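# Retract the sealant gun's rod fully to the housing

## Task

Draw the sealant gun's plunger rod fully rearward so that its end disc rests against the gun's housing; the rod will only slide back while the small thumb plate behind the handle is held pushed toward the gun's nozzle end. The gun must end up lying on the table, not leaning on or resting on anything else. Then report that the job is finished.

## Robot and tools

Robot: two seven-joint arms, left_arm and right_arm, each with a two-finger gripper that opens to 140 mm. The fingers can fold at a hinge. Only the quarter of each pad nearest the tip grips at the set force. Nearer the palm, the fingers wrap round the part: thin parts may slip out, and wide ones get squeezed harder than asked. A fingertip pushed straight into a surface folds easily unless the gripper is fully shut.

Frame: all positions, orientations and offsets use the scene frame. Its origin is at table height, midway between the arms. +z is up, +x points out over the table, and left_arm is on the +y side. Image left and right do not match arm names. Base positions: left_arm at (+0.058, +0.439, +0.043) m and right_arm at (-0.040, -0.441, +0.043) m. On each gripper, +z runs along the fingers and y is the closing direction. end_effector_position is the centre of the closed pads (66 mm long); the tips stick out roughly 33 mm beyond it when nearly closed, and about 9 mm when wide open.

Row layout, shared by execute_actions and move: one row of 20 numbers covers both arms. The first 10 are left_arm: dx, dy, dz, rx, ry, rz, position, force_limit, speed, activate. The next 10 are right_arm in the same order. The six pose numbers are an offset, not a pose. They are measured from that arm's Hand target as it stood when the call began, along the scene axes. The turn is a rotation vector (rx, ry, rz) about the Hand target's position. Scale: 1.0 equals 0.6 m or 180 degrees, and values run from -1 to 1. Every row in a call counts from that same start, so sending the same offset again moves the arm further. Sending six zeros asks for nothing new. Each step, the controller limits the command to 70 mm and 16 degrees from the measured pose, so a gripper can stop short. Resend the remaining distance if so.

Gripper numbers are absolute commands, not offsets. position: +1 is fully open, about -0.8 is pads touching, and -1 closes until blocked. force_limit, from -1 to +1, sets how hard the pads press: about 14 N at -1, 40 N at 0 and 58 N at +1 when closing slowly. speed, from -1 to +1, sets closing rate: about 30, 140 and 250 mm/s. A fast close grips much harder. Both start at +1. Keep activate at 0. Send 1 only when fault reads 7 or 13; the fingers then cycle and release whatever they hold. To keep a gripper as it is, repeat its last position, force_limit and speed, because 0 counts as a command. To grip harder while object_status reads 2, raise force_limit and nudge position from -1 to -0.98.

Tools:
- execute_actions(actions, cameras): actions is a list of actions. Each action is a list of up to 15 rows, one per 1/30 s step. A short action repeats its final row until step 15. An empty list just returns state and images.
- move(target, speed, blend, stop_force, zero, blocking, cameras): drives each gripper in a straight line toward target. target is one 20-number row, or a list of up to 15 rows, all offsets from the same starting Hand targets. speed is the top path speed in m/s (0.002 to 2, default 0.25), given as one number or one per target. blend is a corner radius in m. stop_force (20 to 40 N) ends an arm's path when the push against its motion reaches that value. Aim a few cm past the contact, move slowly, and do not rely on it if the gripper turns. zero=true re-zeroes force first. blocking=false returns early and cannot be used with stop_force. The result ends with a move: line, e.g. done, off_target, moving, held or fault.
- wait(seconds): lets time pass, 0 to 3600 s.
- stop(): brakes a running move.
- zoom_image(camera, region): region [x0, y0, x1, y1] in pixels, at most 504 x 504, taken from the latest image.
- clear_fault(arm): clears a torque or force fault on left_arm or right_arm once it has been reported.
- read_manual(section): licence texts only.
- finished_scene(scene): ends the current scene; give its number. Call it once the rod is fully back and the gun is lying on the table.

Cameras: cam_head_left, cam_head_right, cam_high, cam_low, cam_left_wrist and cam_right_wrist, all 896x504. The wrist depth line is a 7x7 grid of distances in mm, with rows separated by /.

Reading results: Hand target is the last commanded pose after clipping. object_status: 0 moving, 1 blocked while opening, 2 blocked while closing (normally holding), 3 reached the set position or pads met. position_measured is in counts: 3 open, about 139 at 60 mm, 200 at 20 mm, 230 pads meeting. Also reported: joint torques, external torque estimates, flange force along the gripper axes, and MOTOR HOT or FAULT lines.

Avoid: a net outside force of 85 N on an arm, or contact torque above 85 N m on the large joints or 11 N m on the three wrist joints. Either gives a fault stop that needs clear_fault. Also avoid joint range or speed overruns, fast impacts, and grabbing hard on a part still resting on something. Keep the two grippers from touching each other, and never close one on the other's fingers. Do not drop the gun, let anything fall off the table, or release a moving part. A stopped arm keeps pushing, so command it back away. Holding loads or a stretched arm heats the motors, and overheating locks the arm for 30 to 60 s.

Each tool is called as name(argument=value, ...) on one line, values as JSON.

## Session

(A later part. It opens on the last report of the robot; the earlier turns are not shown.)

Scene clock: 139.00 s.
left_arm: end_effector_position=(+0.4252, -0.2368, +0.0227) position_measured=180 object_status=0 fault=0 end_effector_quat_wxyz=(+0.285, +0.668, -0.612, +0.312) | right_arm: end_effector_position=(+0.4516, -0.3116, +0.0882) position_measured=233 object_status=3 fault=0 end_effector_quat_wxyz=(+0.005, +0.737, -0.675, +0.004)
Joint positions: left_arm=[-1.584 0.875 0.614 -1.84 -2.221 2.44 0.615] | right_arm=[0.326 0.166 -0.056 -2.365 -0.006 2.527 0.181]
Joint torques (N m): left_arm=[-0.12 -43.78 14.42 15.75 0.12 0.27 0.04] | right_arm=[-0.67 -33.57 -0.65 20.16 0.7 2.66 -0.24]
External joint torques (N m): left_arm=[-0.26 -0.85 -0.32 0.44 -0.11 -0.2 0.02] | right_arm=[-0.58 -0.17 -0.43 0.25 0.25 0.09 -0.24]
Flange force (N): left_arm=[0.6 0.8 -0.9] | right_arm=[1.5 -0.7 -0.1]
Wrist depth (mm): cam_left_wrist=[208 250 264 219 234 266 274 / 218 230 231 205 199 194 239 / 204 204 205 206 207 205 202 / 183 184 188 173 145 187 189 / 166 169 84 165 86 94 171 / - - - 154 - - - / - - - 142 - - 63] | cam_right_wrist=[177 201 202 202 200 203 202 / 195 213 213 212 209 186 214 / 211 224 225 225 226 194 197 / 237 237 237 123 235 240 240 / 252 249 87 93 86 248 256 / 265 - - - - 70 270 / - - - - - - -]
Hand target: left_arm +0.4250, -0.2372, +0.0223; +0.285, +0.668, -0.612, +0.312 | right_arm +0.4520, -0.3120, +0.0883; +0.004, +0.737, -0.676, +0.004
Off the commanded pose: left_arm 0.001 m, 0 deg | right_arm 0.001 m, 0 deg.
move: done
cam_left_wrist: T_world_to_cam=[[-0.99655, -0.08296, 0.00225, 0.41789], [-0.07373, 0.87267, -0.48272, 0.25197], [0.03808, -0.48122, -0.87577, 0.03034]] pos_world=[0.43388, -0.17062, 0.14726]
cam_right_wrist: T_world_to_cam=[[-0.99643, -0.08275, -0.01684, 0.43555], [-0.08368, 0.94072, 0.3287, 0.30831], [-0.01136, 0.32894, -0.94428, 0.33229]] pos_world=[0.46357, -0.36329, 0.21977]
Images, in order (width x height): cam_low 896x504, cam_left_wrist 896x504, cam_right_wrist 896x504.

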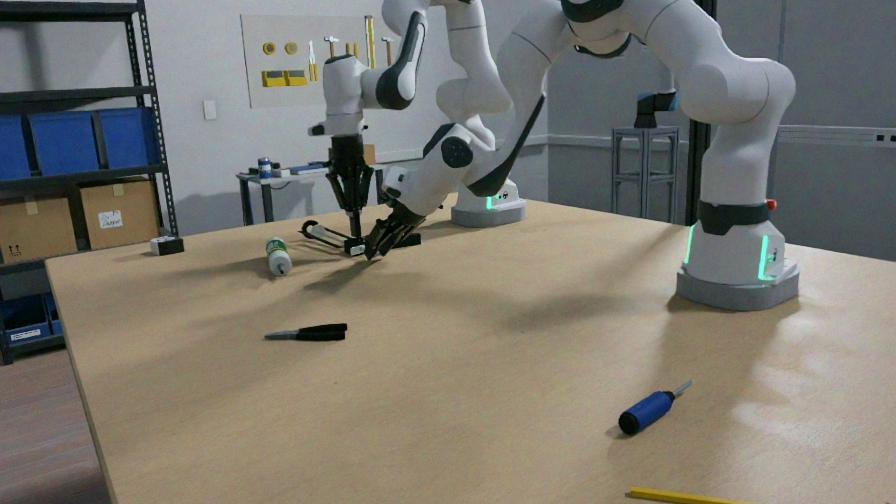

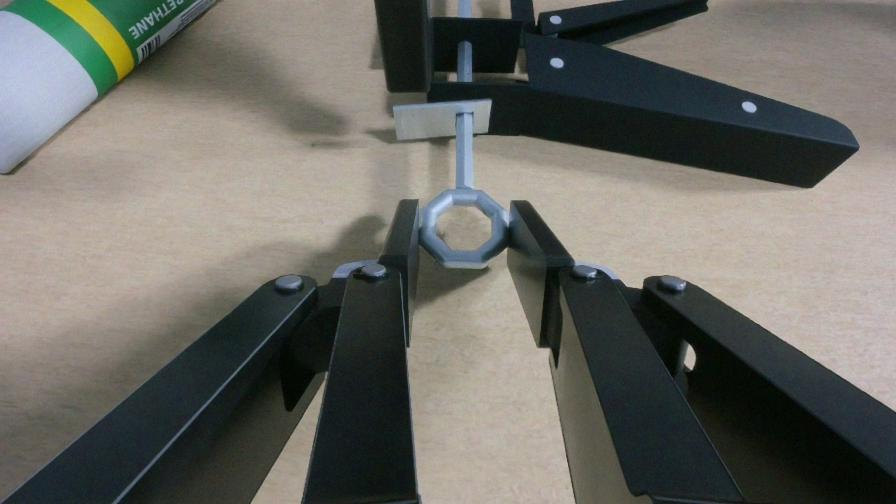

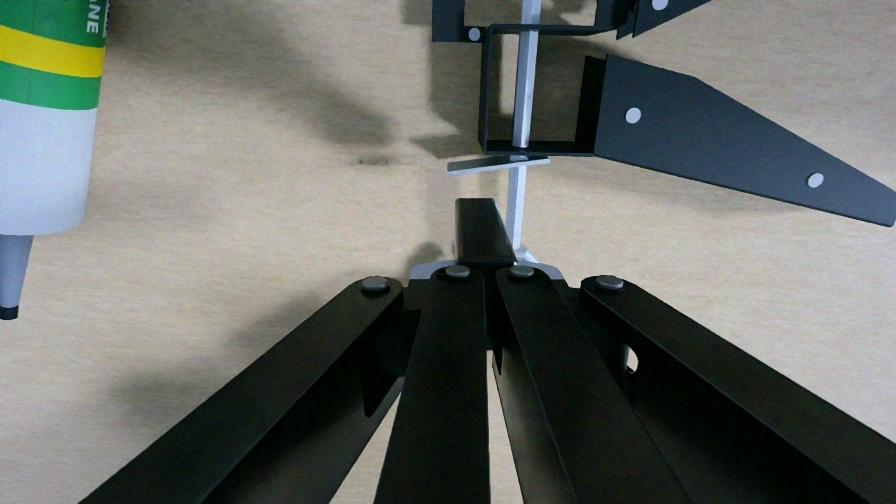

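move(target=[0,0,0,0,0,0,-1,0.5,-1,0,0,-0.0025,-0.09,0,0,0,-1,-1,0,0], speed=0.08, cameras=["cam_right_wrist"])

move(target=[0,0,0,0,0,0,-1,0.5,-1,0,0.0052,-0.0582,-0.008,0,0,0,-1,-1,0,0], speed=0.025, stop_force=20, cameras=["cam_left_wrist","cam_right_wrist"])

zoom_image(camera="cam_right_wrist", region=[380, 0, 632, 280])

Scene clock: 150.17 s.
left_arm: end_effector_position=(+0.4252, -0.2368, +0.0227) position_measured=180 object_status=2 fault=0 end_effector_quat_wxyz=(+0.285, +0.668, -0.612, +0.312) | right_arm: end_effector_position=(+0.4510, -0.3139, +0.0347) position_measured=233 object_status=3 fault=0 end_effector_quat_wxyz=(+0.005, +0.736, -0.677, +0.004)
Joint positions: left_arm=[-1.584 0.875 0.614 -1.84 -2.221 2.44 0.615] | right_arm=[0.318 0.29 -0.05 -2.371 0.004 2.655 0.175]
Joint velocities: left_arm=[within noise] | right_arm=[0 0 0.002 0 0 0.005 0]
Joint torques (N m): left_arm=[-0.16 -43.77 14.36 15.77 0.13 0.27 0] | right_arm=[-0.84 -34.99 -0.07 19.31 0.5 2.77 -0.31]
External joint torques (N m): left_arm=[-0.33 -0.87 -0.42 0.46 -0.1 -0.22 -0.02] | right_arm=[-0.81 0.32 0.15 1.4 0.14 0.2 -0.31]
Flange force (N): left_arm=[0.7 0.8 -0.8] | right_arm=[0.9 -5.6 1.7]
Wrist depth (mm): cam_left_wrist=[208 253 146 137 235 265 276 / 217 230 231 198 199 195 240 / 203 203 205 196 209 205 202 / 183 183 188 173 145 187 189 / 166 169 84 166 86 94 172 / - - - 154 - - - / - - - 143 - - 63] | cam_right_wrist=[154 153 153 154 151 154 155 / 161 162 162 162 161 132 135 / 170 170 170 168 164 140 140 / 180 180 181 123 180 182 183 / 192 191 87 92 86 189 194 / 205 - - - - 70 204 / - - - - - - -]
Hand target: left_arm +0.4250, -0.2372, +0.0223; +0.285, +0.668, -0.612, +0.312 | right_arm +0.4520, -0.3135, +0.0343; +0.004, +0.737, -0.676, +0.004
Off the commanded pose: left_arm 0.001 m, 0 deg | right_arm 0.001 m, 0 deg.
move: done
cam_right_wrist: T_world_to_cam=[[-0.99676, -0.07875, -0.01647, 0.4353], [-0.07978, 0.94104, 0.32875, 0.32639], [-0.01039, 0.329, -0.94427, 0.28212]] pos_world=[0.46286, -0.36569, 0.16627]

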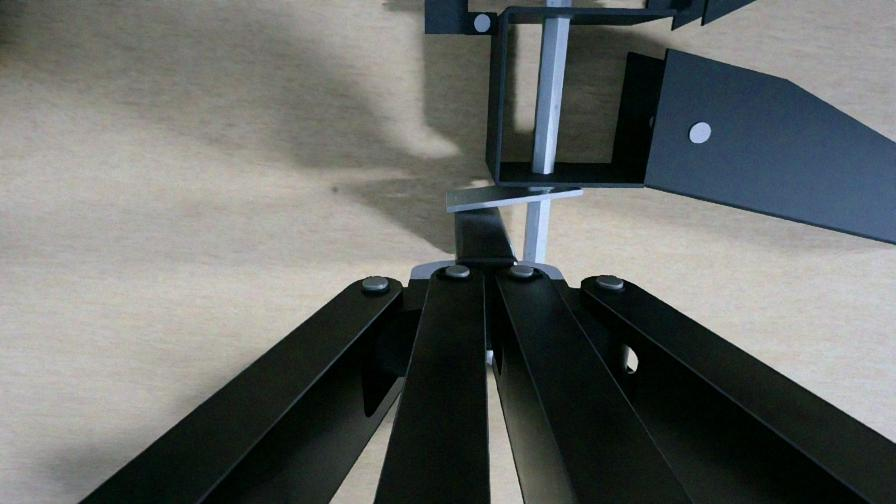

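Scene clock: 153.10 s.
left_arm: end_effector_position=(+0.4238, -0.2389, +0.0229) position_measured=180 object_status=2 fault=0 end_effector_quat_wxyz=(+0.286, +0.667, -0.613, +0.312) | right_arm: end_effector_position=(+0.4541, -0.3388, +0.0318) position_measured=233 object_status=3 fault=0 end_effector_quat_wxyz=(+0.003, +0.741, -0.672, +0.003)
Joint positions: left_arm=[-1.584 0.877 0.612 -1.837 -2.221 2.439 0.615] | right_arm=[0.257 0.29 -0.04 -2.383 0.007 2.672 0.108]
Joint torques (N m): left_arm=[0.05 -44.94 15.13 13.98 0.39 0.43 0.02] | right_arm=[-5.11 -32.66 -5.62 17.19 -0.24 3.13 -0.4]
External joint torques (N m): left_arm=[-0.11 -2.03 0.43 -1.31 0.16 -0.04 -0.01] | right_arm=[-5.12 2.6 -5.52 -0.55 -0.59 0.54 -0.4]
Flange force (N): left_arm=[-0.1 4.1 -10.6] | right_arm=[10.5 -3.8 7.5]
Wrist depth (mm): cam_left_wrist=[210 258 258 205 215 274 277 / 223 230 231 214 220 202 228 / 205 206 205 206 208 211 211 / 183 183 188 173 145 188 189 / 166 170 85 166 86 94 172 / - - - 155 - - - / - - - 143 - - 63] | cam_right_wrist=[150 150 150 148 148 152 151 / 158 158 159 159 157 129 156 / 167 168 168 166 163 138 136 / 178 178 175 123 174 179 145 / 189 189 87 92 87 185 191 / 202 - - - - 70 200 / - - - - - - -]
Hand target: left_arm +0.4250, -0.2372, +0.0223; +0.285, +0.668, -0.612, +0.312 | right_arm +0.4551, -0.3484, +0.0295; +0.004, +0.737, -0.676, +0.004
Off the commanded pose: left_arm 0.002 m, 0 deg | right_arm 0.010 m, 1 deg.
move: off_target (right_arm)
cam_left_wrist: T_world_to_cam=[[-0.9968, -0.07983, 0.00305, 0.41717], [-0.0713, 0.87186, -0.48453, 0.2526], [0.03602, -0.4832, -0.87477, 0.03]] pos_world=[0.43277, -0.17244, 0.14736]
cam_right_wrist: T_world_to_cam=[[-0.99561, -0.09168, -0.0188, 0.43156], [-0.09269, 0.93835, 0.33303, 0.35578], [-0.01289, 0.33331, -0.94273, 0.29014]] pos_world=[0.46639, -0.39099, 0.16316]

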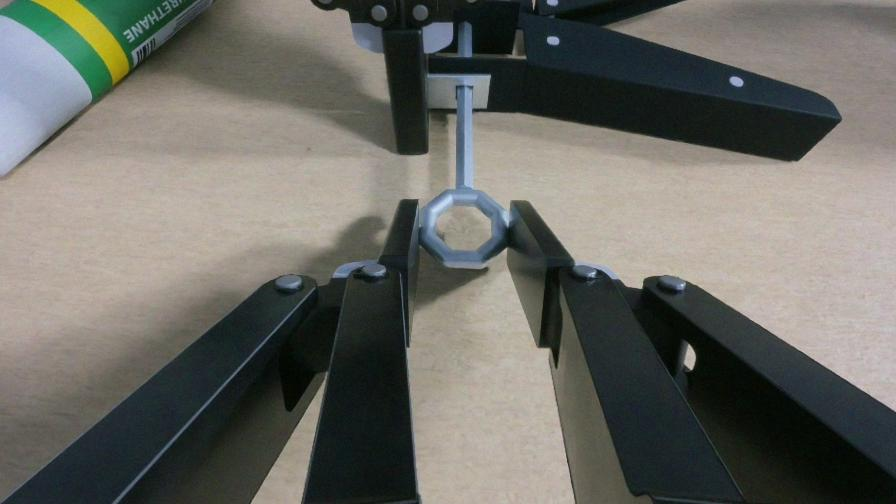

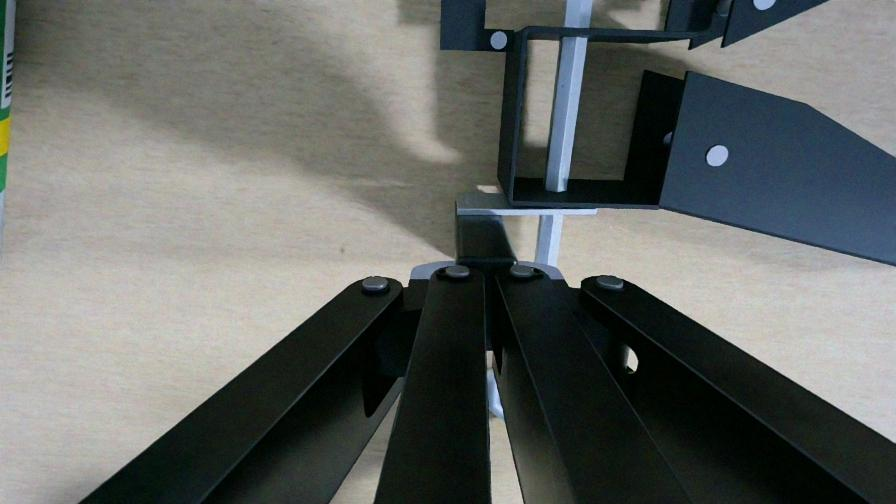

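Scaled by 1.800 from the camera's image (finer frame: 1280x720).

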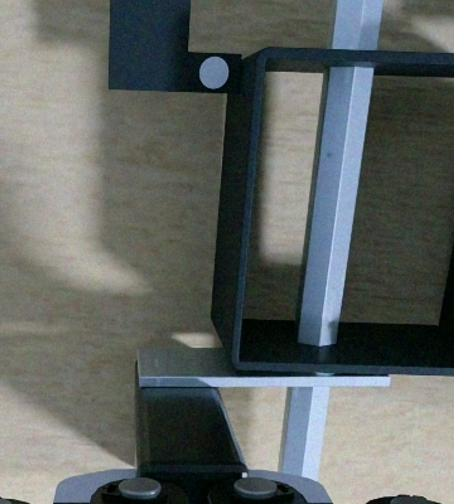

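move(target=[-0.0182,0.2075,0,0,0,0,-1,0.5,-1,0,0,0,0,0,0,0,-1,-1,0,0], speed=0.03, stop_force=25, cameras=["cam_high","cam_left_wrist","cam_right_wrist"])

zoom_image(camera="cam_high", region=[130, 160, 370, 330])

Scene clock: 166.03 s.
left_arm: end_effector_position=(+0.4121, -0.1179, +0.0248) position_measured=180 object_status=2 fault=0 end_effector_quat_wxyz=(+0.290, +0.667, -0.611, +0.312) | right_arm: end_effector_position=(+0.4541, -0.3388, +0.0318) position_measured=233 object_status=3 fault=0 end_effector_quat_wxyz=(+0.003, +0.741, -0.671, +0.003)
Joint positions: left_arm=[-1.613 0.7 0.712 -2.213 -2.261 2.268 0.831] | right_arm=[0.257 0.29 -0.04 -2.383 0.007 2.672 0.107]
Joint torques (N m): left_arm=[0.15 -34.65 14.92 10.5 -0.14 0.43 0.42] | right_arm=[-4.97 -32.6 -5.61 17.22 -0.19 3.12 -0.33]
External joint torques (N m): left_arm=[0.19 -0.68 2.19 -2.27 -0.05 0.35 0.4] | right_arm=[-4.98 2.69 -5.52 -0.58 -0.54 0.52 -0.33]
Flange force (N): left_arm=[-0.9 4.5 -10.7] | right_arm=[10.1 -3.9 7.7]
Wrist depth (mm): cam_left_wrist=[257 265 267 271 275 275 280 / 229 231 233 234 237 240 243 / 204 203 206 207 209 211 213 / 183 184 189 173 145 189 191 / 165 169 85 166 86 94 172 / - - - 155 - - - / - - - 143 - - 63] | cam_right_wrist=[150 150 150 149 147 152 151 / 158 159 159 159 155 127 156 / 167 167 167 166 145 133 133 / 177 178 176 124 176 178 179 / 189 189 87 92 87 186 190 / 202 - - - - 70 202 / - - - - - - -]
Hand target: left_arm +0.4141, -0.1127, +0.0223; +0.285, +0.668, -0.612, +0.312 | right_arm +0.4551, -0.3484, +0.0295; +0.004, +0.737, -0.676, +0.004
Off the commanded pose: left_arm 0.006 m, 1 deg | right_arm 0.010 m, 1 deg.
move: off_target (left_arm)
cam_left_wrist: T_world_to_cam=[[-0.99671, -0.08037, 0.01034, 0.41487], [-0.07513, 0.86872, -0.48956, 0.14851], [0.03037, -0.48873, -0.87191, 0.09213]] pos_world=[0.42186, -0.05064, 0.14874]
cam_right_wrist: T_world_to_cam=[[-0.99546, -0.09323, -0.01893, 0.43101], [-0.0942, 0.93822, 0.33296, 0.35646], [-0.01328, 0.33323, -0.94275, 0.2903]] pos_world=[0.46649, -0.39099, 0.16315]

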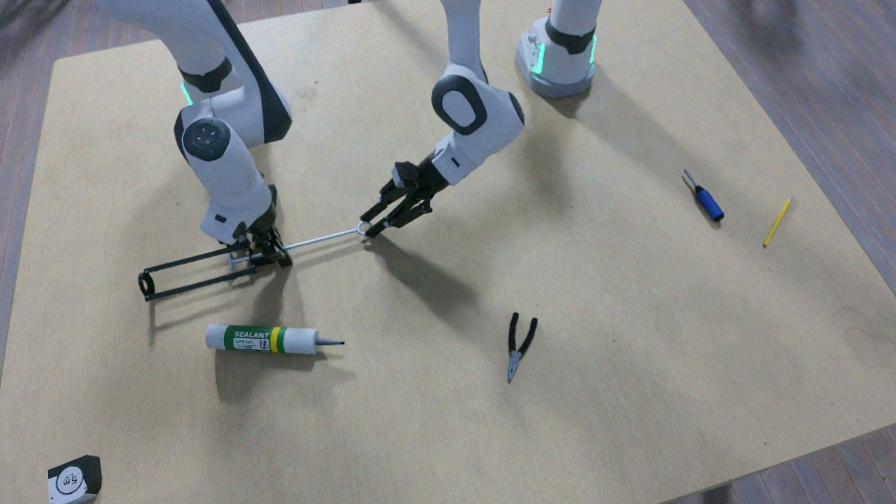

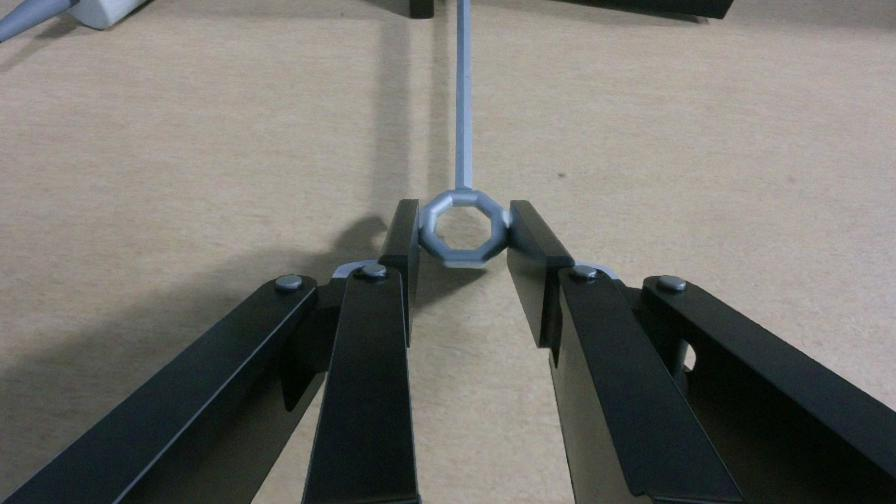

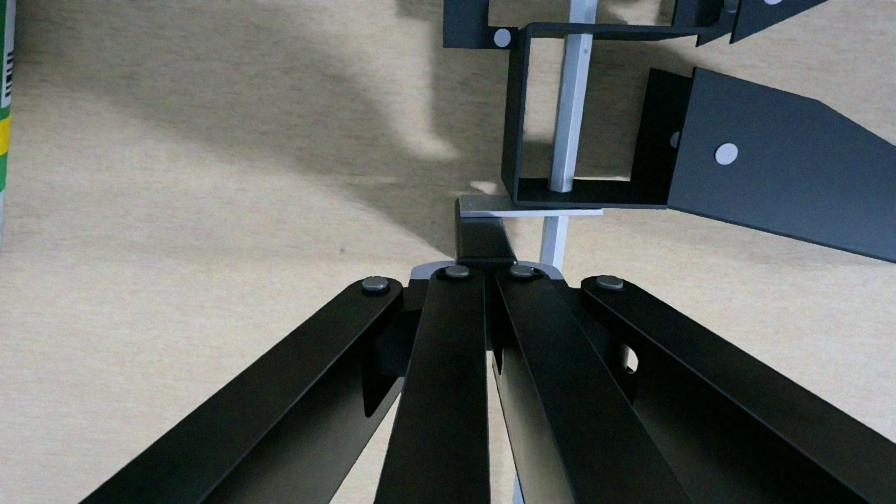

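Scaled by 2.100 from the camera's image (finer frame: 1280x720).

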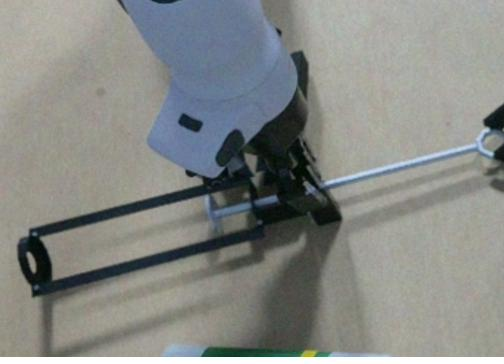

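move(target=[-0.011,0.125,0,0,0,0,-1,0.5,-1,0,0,0,0,0,0,0,-1,-1,0,0], speed=0.03, stop_force=20, cameras=["cam_high","cam_left_wrist","cam_right_wrist"])

zoom_image(camera="cam_high", region=[130, 160, 370, 330])

Scene clock: 173.17 s.
left_arm: end_effector_position=(+0.4082, -0.0390, +0.0235) position_measured=233 object_status=3 fault=0 end_effector_quat_wxyz=(+0.287, +0.670, -0.609, +0.312) | right_arm: end_effector_position=(+0.4566, -0.3456, +0.0318) position_measured=233 object_status=3 fault=0 end_effector_quat_wxyz=(+0.001, +0.736, -0.677, +0.005)
Joint positions: left_arm=[-1.641 0.644 0.823 -2.408 -2.244 2.147 0.928] | right_arm=[0.249 0.29 -0.046 -2.384 0.009 2.677 0.106]
Joint torques (N m): left_arm=[-0.99 -28.86 13.18 10.94 -0.08 -0.16 0.37] | right_arm=[-1.22 -33.64 -1.73 17.84 -0.02 2.38 -0.39]
External joint torques (N m): left_arm=[-1 -0.5 0.91 -0.02 0.13 -0.13 0.35] | right_arm=[-1.04 1.55 -1.42 0.11 -0.38 -0.22 -0.39]
Flange force (N): left_arm=[2.0 2.4 -4.0] | right_arm=[2.5 -4.1 3.4]
Wrist depth (mm): cam_left_wrist=[260 261 262 263 268 272 276 / 227 227 228 225 233 235 237 / 201 202 202 204 206 207 209 / 181 181 182 136 185 187 187 / 163 165 80 91 85 165 169 / 152 - 64 64 - - 157 / - - - - - 64 -] | cam_right_wrist=[151 150 151 150 149 147 149 / 158 159 159 159 153 129 126 / 168 168 167 168 150 168 134 / 178 179 176 124 174 178 178 / 190 190 87 92 87 185 190 / 204 - - - - 70 199 / - - - - - - -]
Hand target: left_arm +0.4075, -0.0377, +0.0223; +0.285, +0.668, -0.612, +0.312 | right_arm +0.4551, -0.3484, +0.0295; +0.004, +0.737, -0.676, +0.004
Off the commanded pose: left_arm 0.002 m, 0 deg | right_arm 0.004 m, 0 deg.
move: done
cam_left_wrist: T_world_to_cam=[[-0.99608, -0.08804, 0.00907, 0.41676], [-0.0813, 0.86967, -0.48689, 0.08159], [0.03498, -0.48571, -0.87342, 0.128]] pos_world=[0.41728, 0.02791, 0.14774]
cam_right_wrist: T_world_to_cam=[[-0.99666, -0.07828, -0.02318, 0.43863], [-0.08152, 0.93946, 0.33281, 0.3578], [-0.00428, 0.33359, -0.94271, 0.2886]] pos_world=[0.46757, -0.39808, 0.16315]

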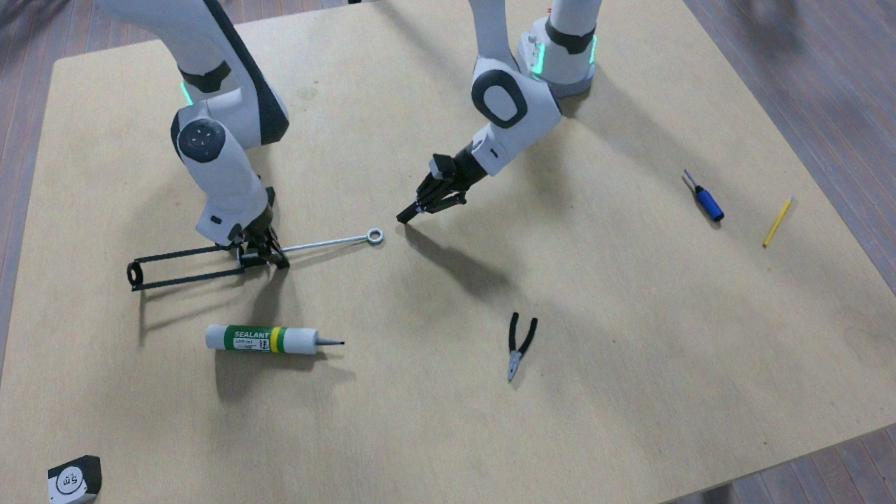

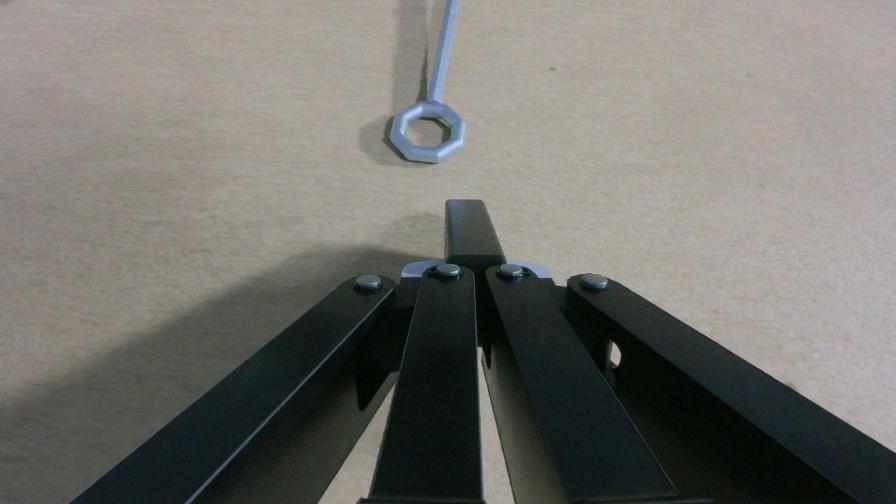

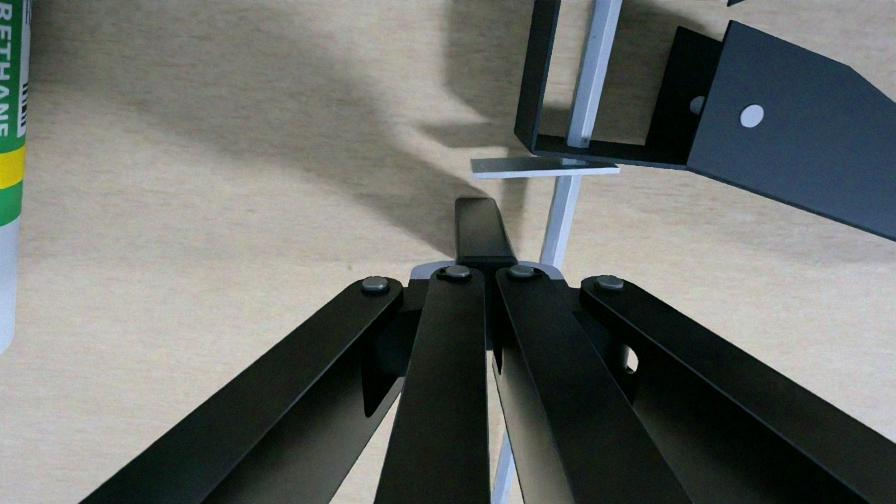

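Scaled by 2.100 from the camera's image (finer frame: 1280x720).

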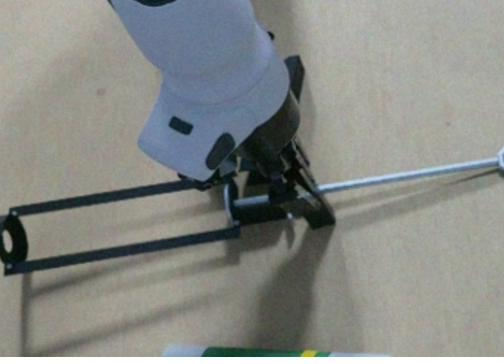

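move(target=[[0,0,0.05,0,0,0,-1,0.5,-1,0,0,0.015,0.005,0,0,0,-1,-1,0,0],[0,0.03,0.1,0,0,0,-0.2,0.5,-1,0,0,0.018,0.15,0,0,0,-1,-1,0,0]], speed=0.12, blend=[0.005,0], cameras=["cam_high","cam_left_wrist","cam_right_wrist","cam_low"])

zoom_image(camera="cam_right_wrist", region=[420, 0, 672, 240])

zoom_image(camera="cam_low", region=[270, 190, 440, 290])

Scene clock: 182.73 s.
left_arm: end_effector_position=(+0.4083, -0.0205, +0.0828) position_measured=154 object_status=0 fault=0 end_effector_quat_wxyz=(+0.285, +0.667, -0.613, +0.314) | right_arm: end_effector_position=(+0.4559, -0.3374, +0.1195) position_measured=233 object_status=3 fault=0 end_effector_quat_wxyz=(+0.002, +0.738, -0.675, +0.004)
Joint positions: left_arm=[-1.724 0.429 0.954 -2.492 -2.087 2.255 0.902] | right_arm=[0.267 0.093 -0.049 -2.365 -0.008 2.458 0.126]
Joint torques (N m): left_arm=[-0.53 -24.13 9.27 13.74 0.16 0.07 -0.21] | right_arm=[-0.03 -31.85 -0.68 21.79 0.22 2.37 0.01]
External joint torques (N m): left_arm=[-0.53 -1.74 0.19 -0.03 0.26 0.04 -0.23] | right_arm=[0.02 0.13 -0.57 0.83 -0.26 -0.22 0.01]
Flange force (N): left_arm=[5.0 4.0 -7.7] | right_arm=[0.0 -3.4 -0.8]
Wrist depth (mm): cam_left_wrist=[364 351 362 365 367 370 371 / 316 317 317 318 320 321 323 / 278 279 281 281 283 285 284 / 250 251 258 252 149 255 256 / 231 90 85 229 111 87 232 / - - 63 211 - - - / - - - 193 - - 62] | cam_right_wrist=[187 224 229 230 227 228 231 / 198 240 242 240 237 214 243 / 208 256 257 256 257 258 253 / 227 273 270 118 269 272 273 / 292 286 87 92 87 283 289 / 307 - - - - 70 306 / - - - - - - -]
Hand target: left_arm +0.4075, -0.0197, +0.0823; +0.285, +0.668, -0.612, +0.312 | right_arm +0.4551, -0.3376, +0.1195; +0.004, +0.737, -0.676, +0.004
Off the commanded pose: left_arm 0.001 m, 0 deg | right_arm 0.001 m, 0 deg.
move: done
cam_left_wrist: T_world_to_cam=[[-0.99678, -0.08017, -0.00067, 0.41927], [-0.06975, 0.87123, -0.4859, 0.08952], [0.03954, -0.48429, -0.87402, 0.18696]] pos_world=[0.41677, 0.04616, 0.20719]
cam_right_wrist: T_world_to_cam=[[-0.99616, -0.085, -0.02077, 0.43787], [-0.08706, 0.93917, 0.33223, 0.32331], [-0.00874, 0.33277, -0.94297, 0.3704]] pos_world=[0.46758, -0.38969, 0.25095]
Images, in order (width x height): cam_high 896x504, cam_low 896x504, cam_left_wrist 896x504, cam_right_wrist 896x504.

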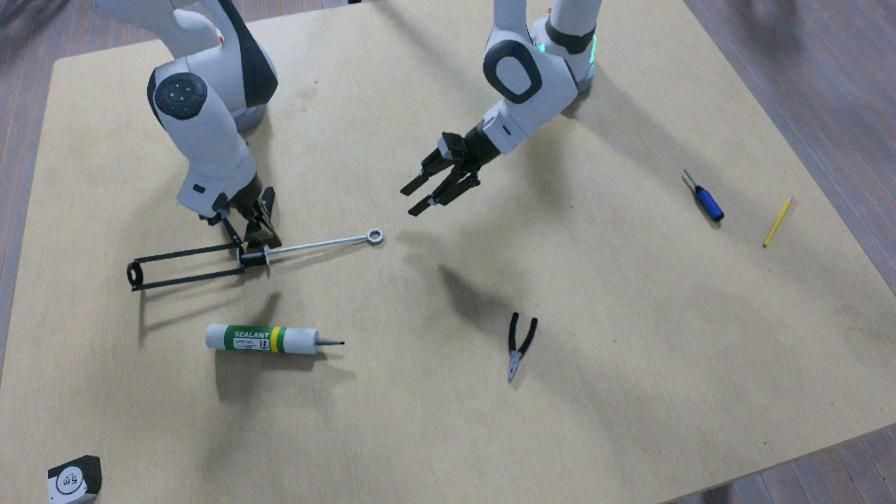

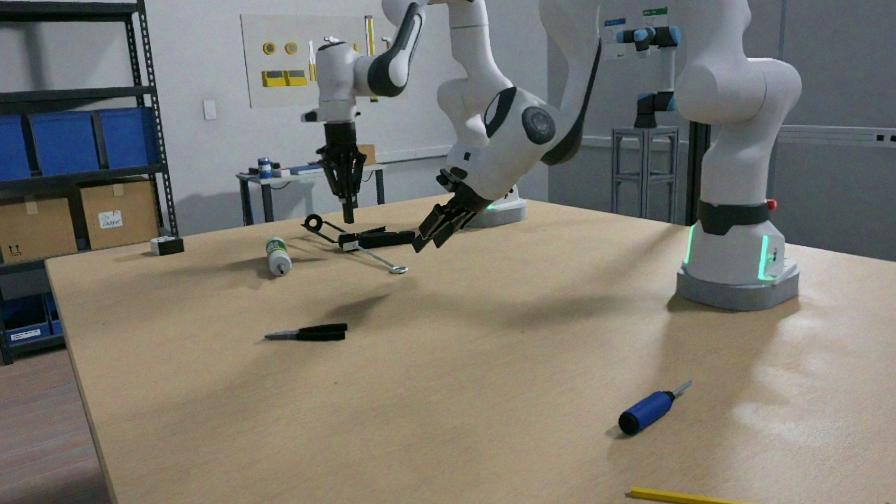

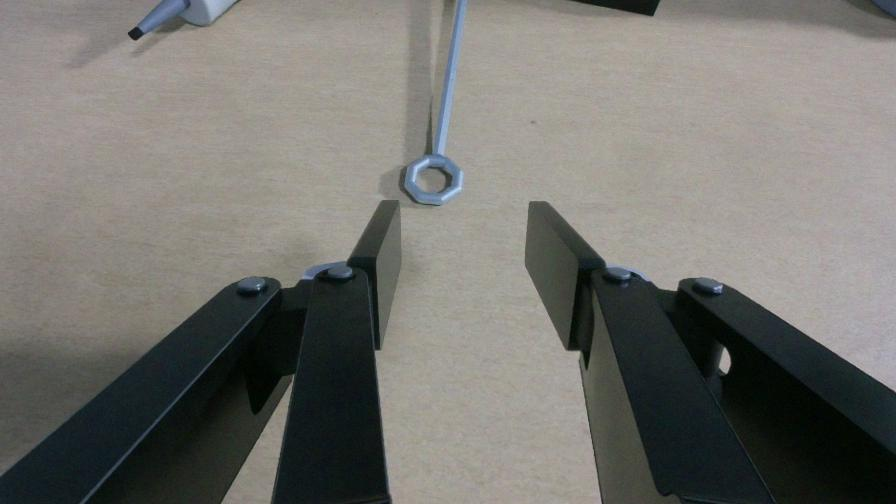

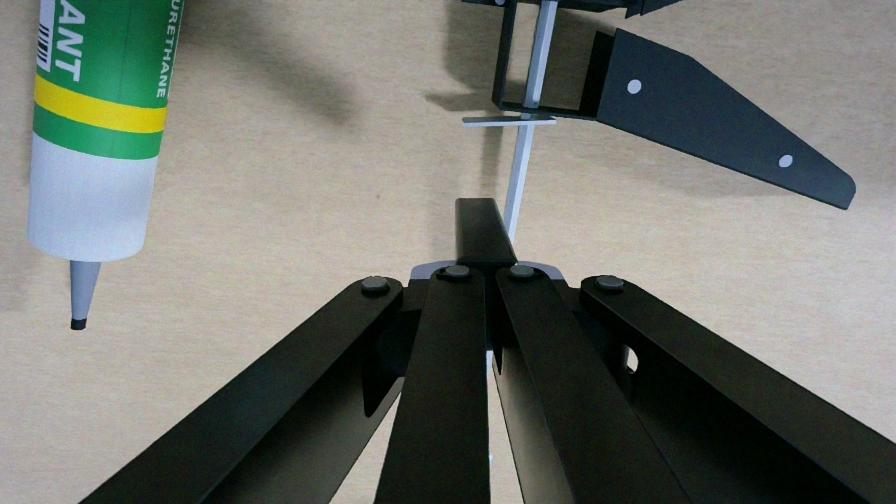

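Scaled by 2.000 from the camera's image (finer frame: 1280x720).

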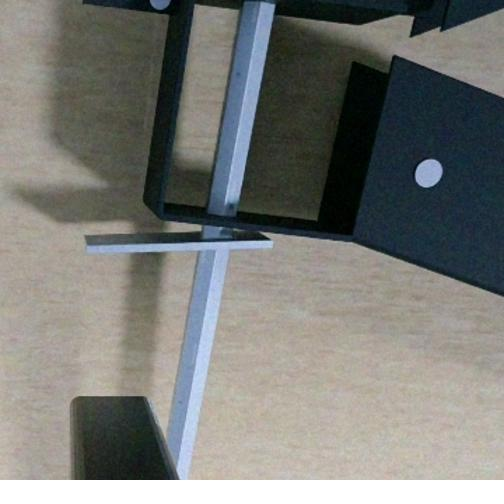

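Scaled by 2.965 from the camera's image (finer frame: 1280x720).

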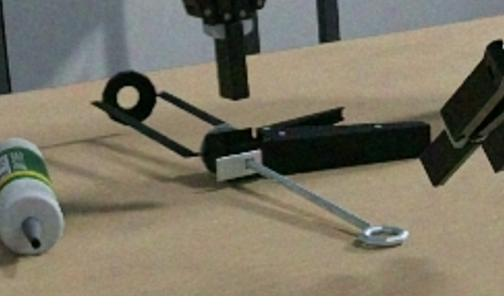

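move(target=[0,0,0,0,0,0,-0.2,0.5,-1,0,0.03,-0.12,0.04,0,0,0,-1,-1,0,0], speed=0.25, cameras=["cam_high","cam_right_wrist","cam_head_left"])

zoom_image(camera="cam_right_wrist", region=[400, 60, 652, 300])

zoom_image(camera="cam_high", region=[120, 190, 320, 330])

Scene clock: 188.63 s.
left_arm: end_effector_position=(+0.4083, -0.0205, +0.0828) position_measured=154 object_status=3 fault=0 end_effector_quat_wxyz=(+0.285, +0.667, -0.613, +0.314) | right_arm: end_effector_position=(+0.4737, -0.4098, +0.1438) position_measured=233 object_status=3 fault=0 end_effector_quat_wxyz=(+0.004, +0.736, -0.677, +0.006)
Joint positions: left_arm=[-1.724 0.429 0.954 -2.492 -2.087 2.255 0.902] | right_arm=[0.185 0.066 -0.112 -2.325 -0.009 2.393 -0.01]
Joint velocities: left_arm=[within noise] | right_arm=[-0.001 0.001 0 0 0 0 -0.005]
Joint torques (N m): left_arm=[-0.52 -24.13 9.27 13.71 0.17 0.08 -0.22] | right_arm=[-0.29 -31.75 -0.67 23.22 0.8 2.37 -0.33]
External joint torques (N m): left_arm=[-0.54 -1.75 0.18 -0.05 0.27 0.04 -0.24] | right_arm=[-0.08 0.01 -0.29 1.47 0.28 -0.23 -0.33]
Flange force (N): left_arm=[5.0 4.0 -7.8] | right_arm=[1.1 -5.5 -1.4]
Wrist depth (mm): cam_left_wrist=[362 353 363 364 365 369 372 / 315 315 315 319 319 321 323 / 279 279 280 281 284 283 286 / 250 252 258 253 149 255 257 / 231 90 85 230 111 87 232 / - - 63 210 - - - / - - - 194 - - 62] | cam_right_wrist=[253 213 250 250 250 253 252 / 266 224 265 264 264 261 266 / 280 238 282 282 274 281 281 / 300 252 299 118 267 267 298 / 319 268 87 92 87 310 318 / 339 - - - - 70 335 / - - - - - - -]
Hand target: left_arm +0.4075, -0.0197, +0.0823; +0.285, +0.668, -0.612, +0.312 | right_arm +0.4731, -0.4096, +0.1435; +0.004, +0.737, -0.676, +0.004
Off the commanded pose: left_arm 0.001 m, 0 deg | right_arm 0.001 m, 0 deg.
move: done
cam_right_wrist: T_world_to_cam=[[-0.99678, -0.07728, -0.02146, 0.45344], [-0.08004, 0.9411, 0.32853, 0.38283], [-0.00519, 0.32919, -0.94425, 0.41451]] pos_world=[0.48477, -0.46169, 0.27536]
Images, in order (width x height): cam_head_left 896x504, cam_high 896x504, cam_right_wrist 896x504.

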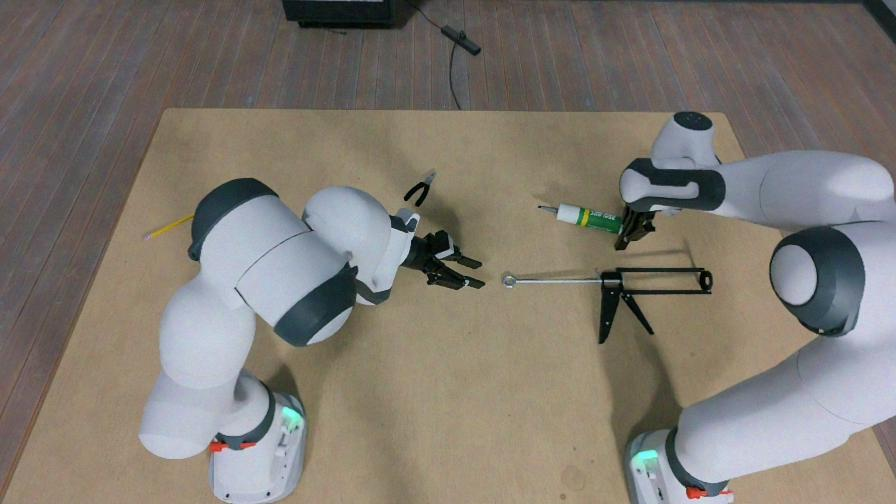

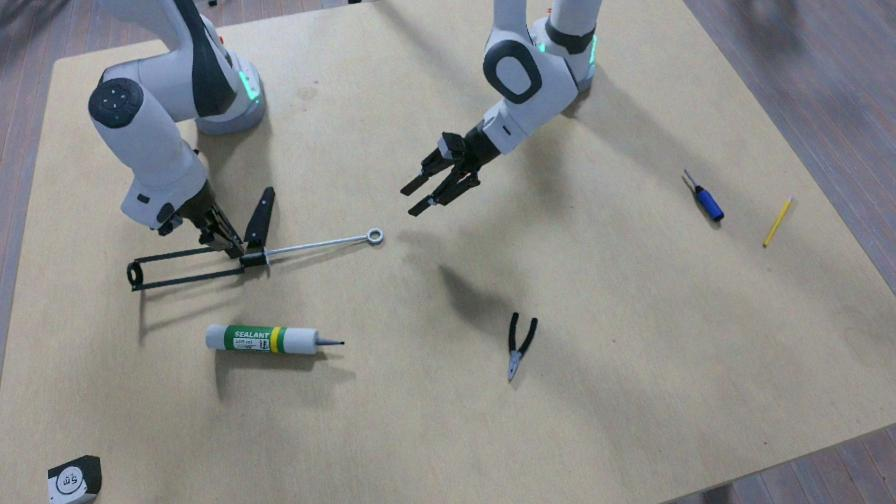

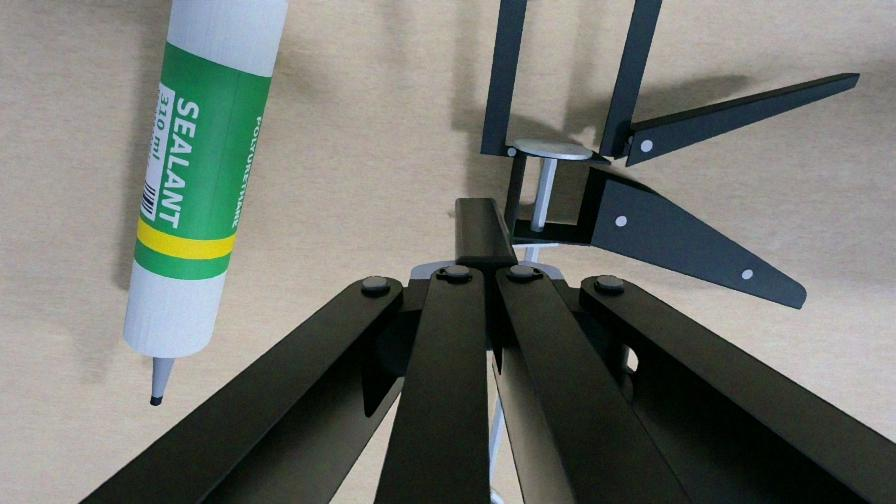

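Scaled by 2.000 from the camera's image (finer frame: 1280x720).

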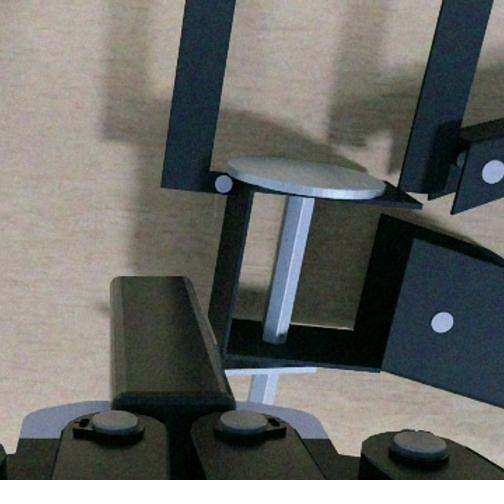

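Scaled by 2.520 from the camera's image (finer frame: 1280x720).

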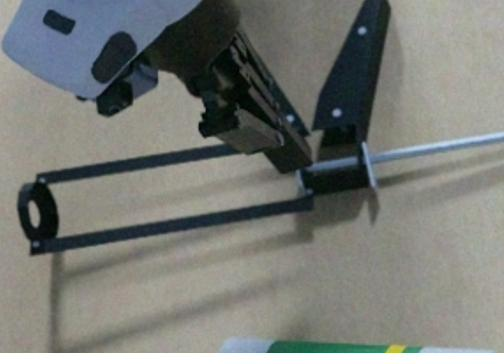

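move(target=[0,0,0,0,0,0,-0.2,0.5,-1,0,0.0,0.09,0.0,0,0,0,-1,-1,0,0], speed=0.25, cameras=["cam_right_wrist","cam_low"])

zoom_image(camera="cam_right_wrist", region=[440, 0, 640, 180])

zoom_image(camera="cam_low", region=[290, 205, 410, 285])

Scene clock: 197.67 s.
left_arm: end_effector_position=(+0.4083, -0.0205, +0.0828) position_measured=154 object_status=3 fault=0 end_effector_quat_wxyz=(+0.285, +0.667, -0.613, +0.314) | right_arm: end_effector_position=(+0.4739, -0.3552, +0.1445) position_measured=233 object_status=3 fault=0 end_effector_quat_wxyz=(+0.002, +0.740, -0.673, +0.005)
Joint positions: left_arm=[-1.724 0.429 0.954 -2.492 -2.087 2.255 0.902] | right_arm=[0.243 0.081 -0.066 -2.303 -0.008 2.386 0.081]
Joint velocities: left_arm=[within noise] | right_arm=[0 -0.001 0.001 0.002 -0.001 0 0.005]
Joint torques (N m): left_arm=[-0.52 -24.15 9.22 13.68 0.17 0.08 -0.23] | right_arm=[-0.2 -31.88 -0.81 23.34 0.53 2.37 0.05]
External joint torques (N m): left_arm=[-0.54 -1.72 0.12 -0.11 0.27 0.06 -0.25] | right_arm=[-0.13 0.6 -0.65 1.47 0.01 -0.23 0.05]
Flange force (N): left_arm=[4.9 4.1 -7.7] | right_arm=[0.1 -6.9 -0.5]
Wrist depth (mm): cam_left_wrist=[362 354 362 364 367 371 372 / 316 315 316 318 317 321 323 / 279 280 279 282 283 283 285 / 252 251 258 253 150 254 255 / 232 90 85 230 111 87 231 / - - 64 210 - - - / - - - 194 - - 62] | cam_right_wrist=[253 212 252 254 248 233 253 / 266 225 266 267 260 259 267 / 280 243 282 282 282 249 279 / 299 292 298 118 295 301 301 / 317 319 87 92 87 312 318 / 337 - - - - 70 336 / - - - - - - -]
Hand target: left_arm +0.4075, -0.0197, +0.0823; +0.285, +0.668, -0.612, +0.312 | right_arm +0.4731, -0.3556, +0.1435; +0.004, +0.737, -0.676, +0.004
Off the commanded pose: left_arm 0.001 m, 0 deg | right_arm 0.001 m, 0 deg.
move: done
cam_right_wrist: T_world_to_cam=[[-0.99571, -0.08975, -0.02261, 0.45319], [-0.09216, 0.93904, 0.33122, 0.33581], [-0.0085, 0.33188, -0.94328, 0.3996]] pos_world=[0.48559, -0.40729, 0.27595]
Images, in order (width x height): cam_low 896x504, cam_right_wrist 896x504.

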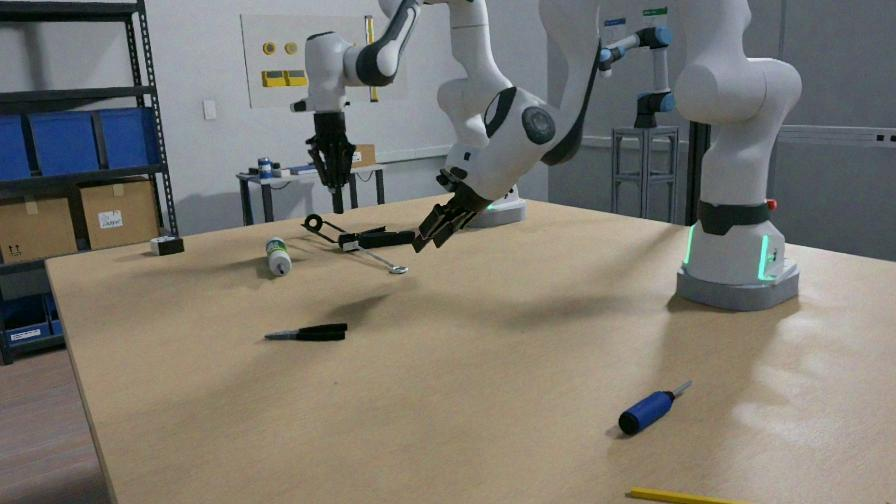

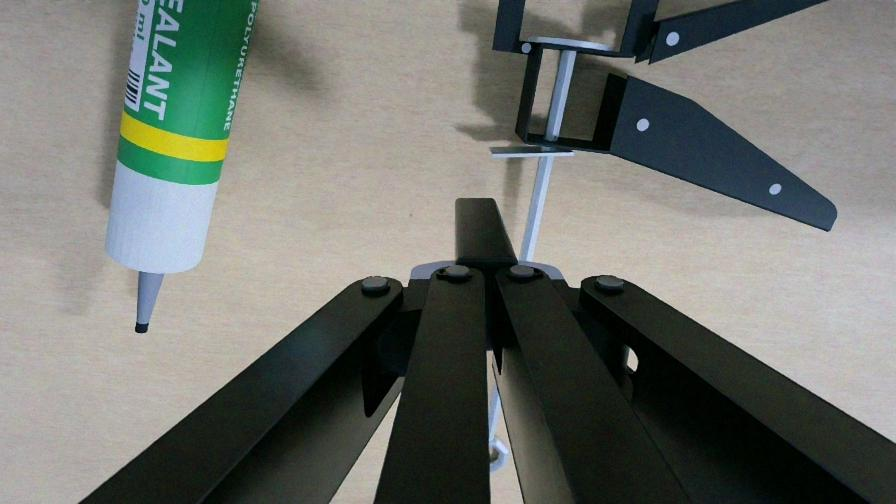

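Scaled by 2.520 from the camera's image (finer frame: 1280x720).

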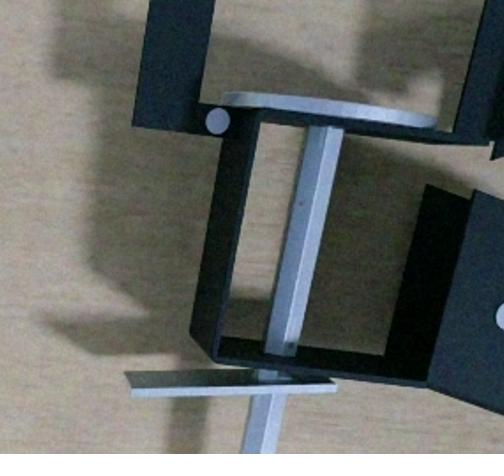

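Scaled by 4.200 from the camera's image (finer frame: 1280x720).

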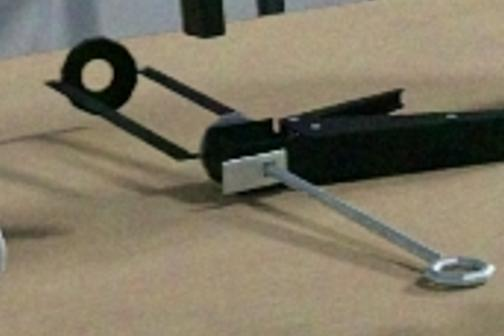

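finished_scene(scene=2)

The scene is finished: the task was done.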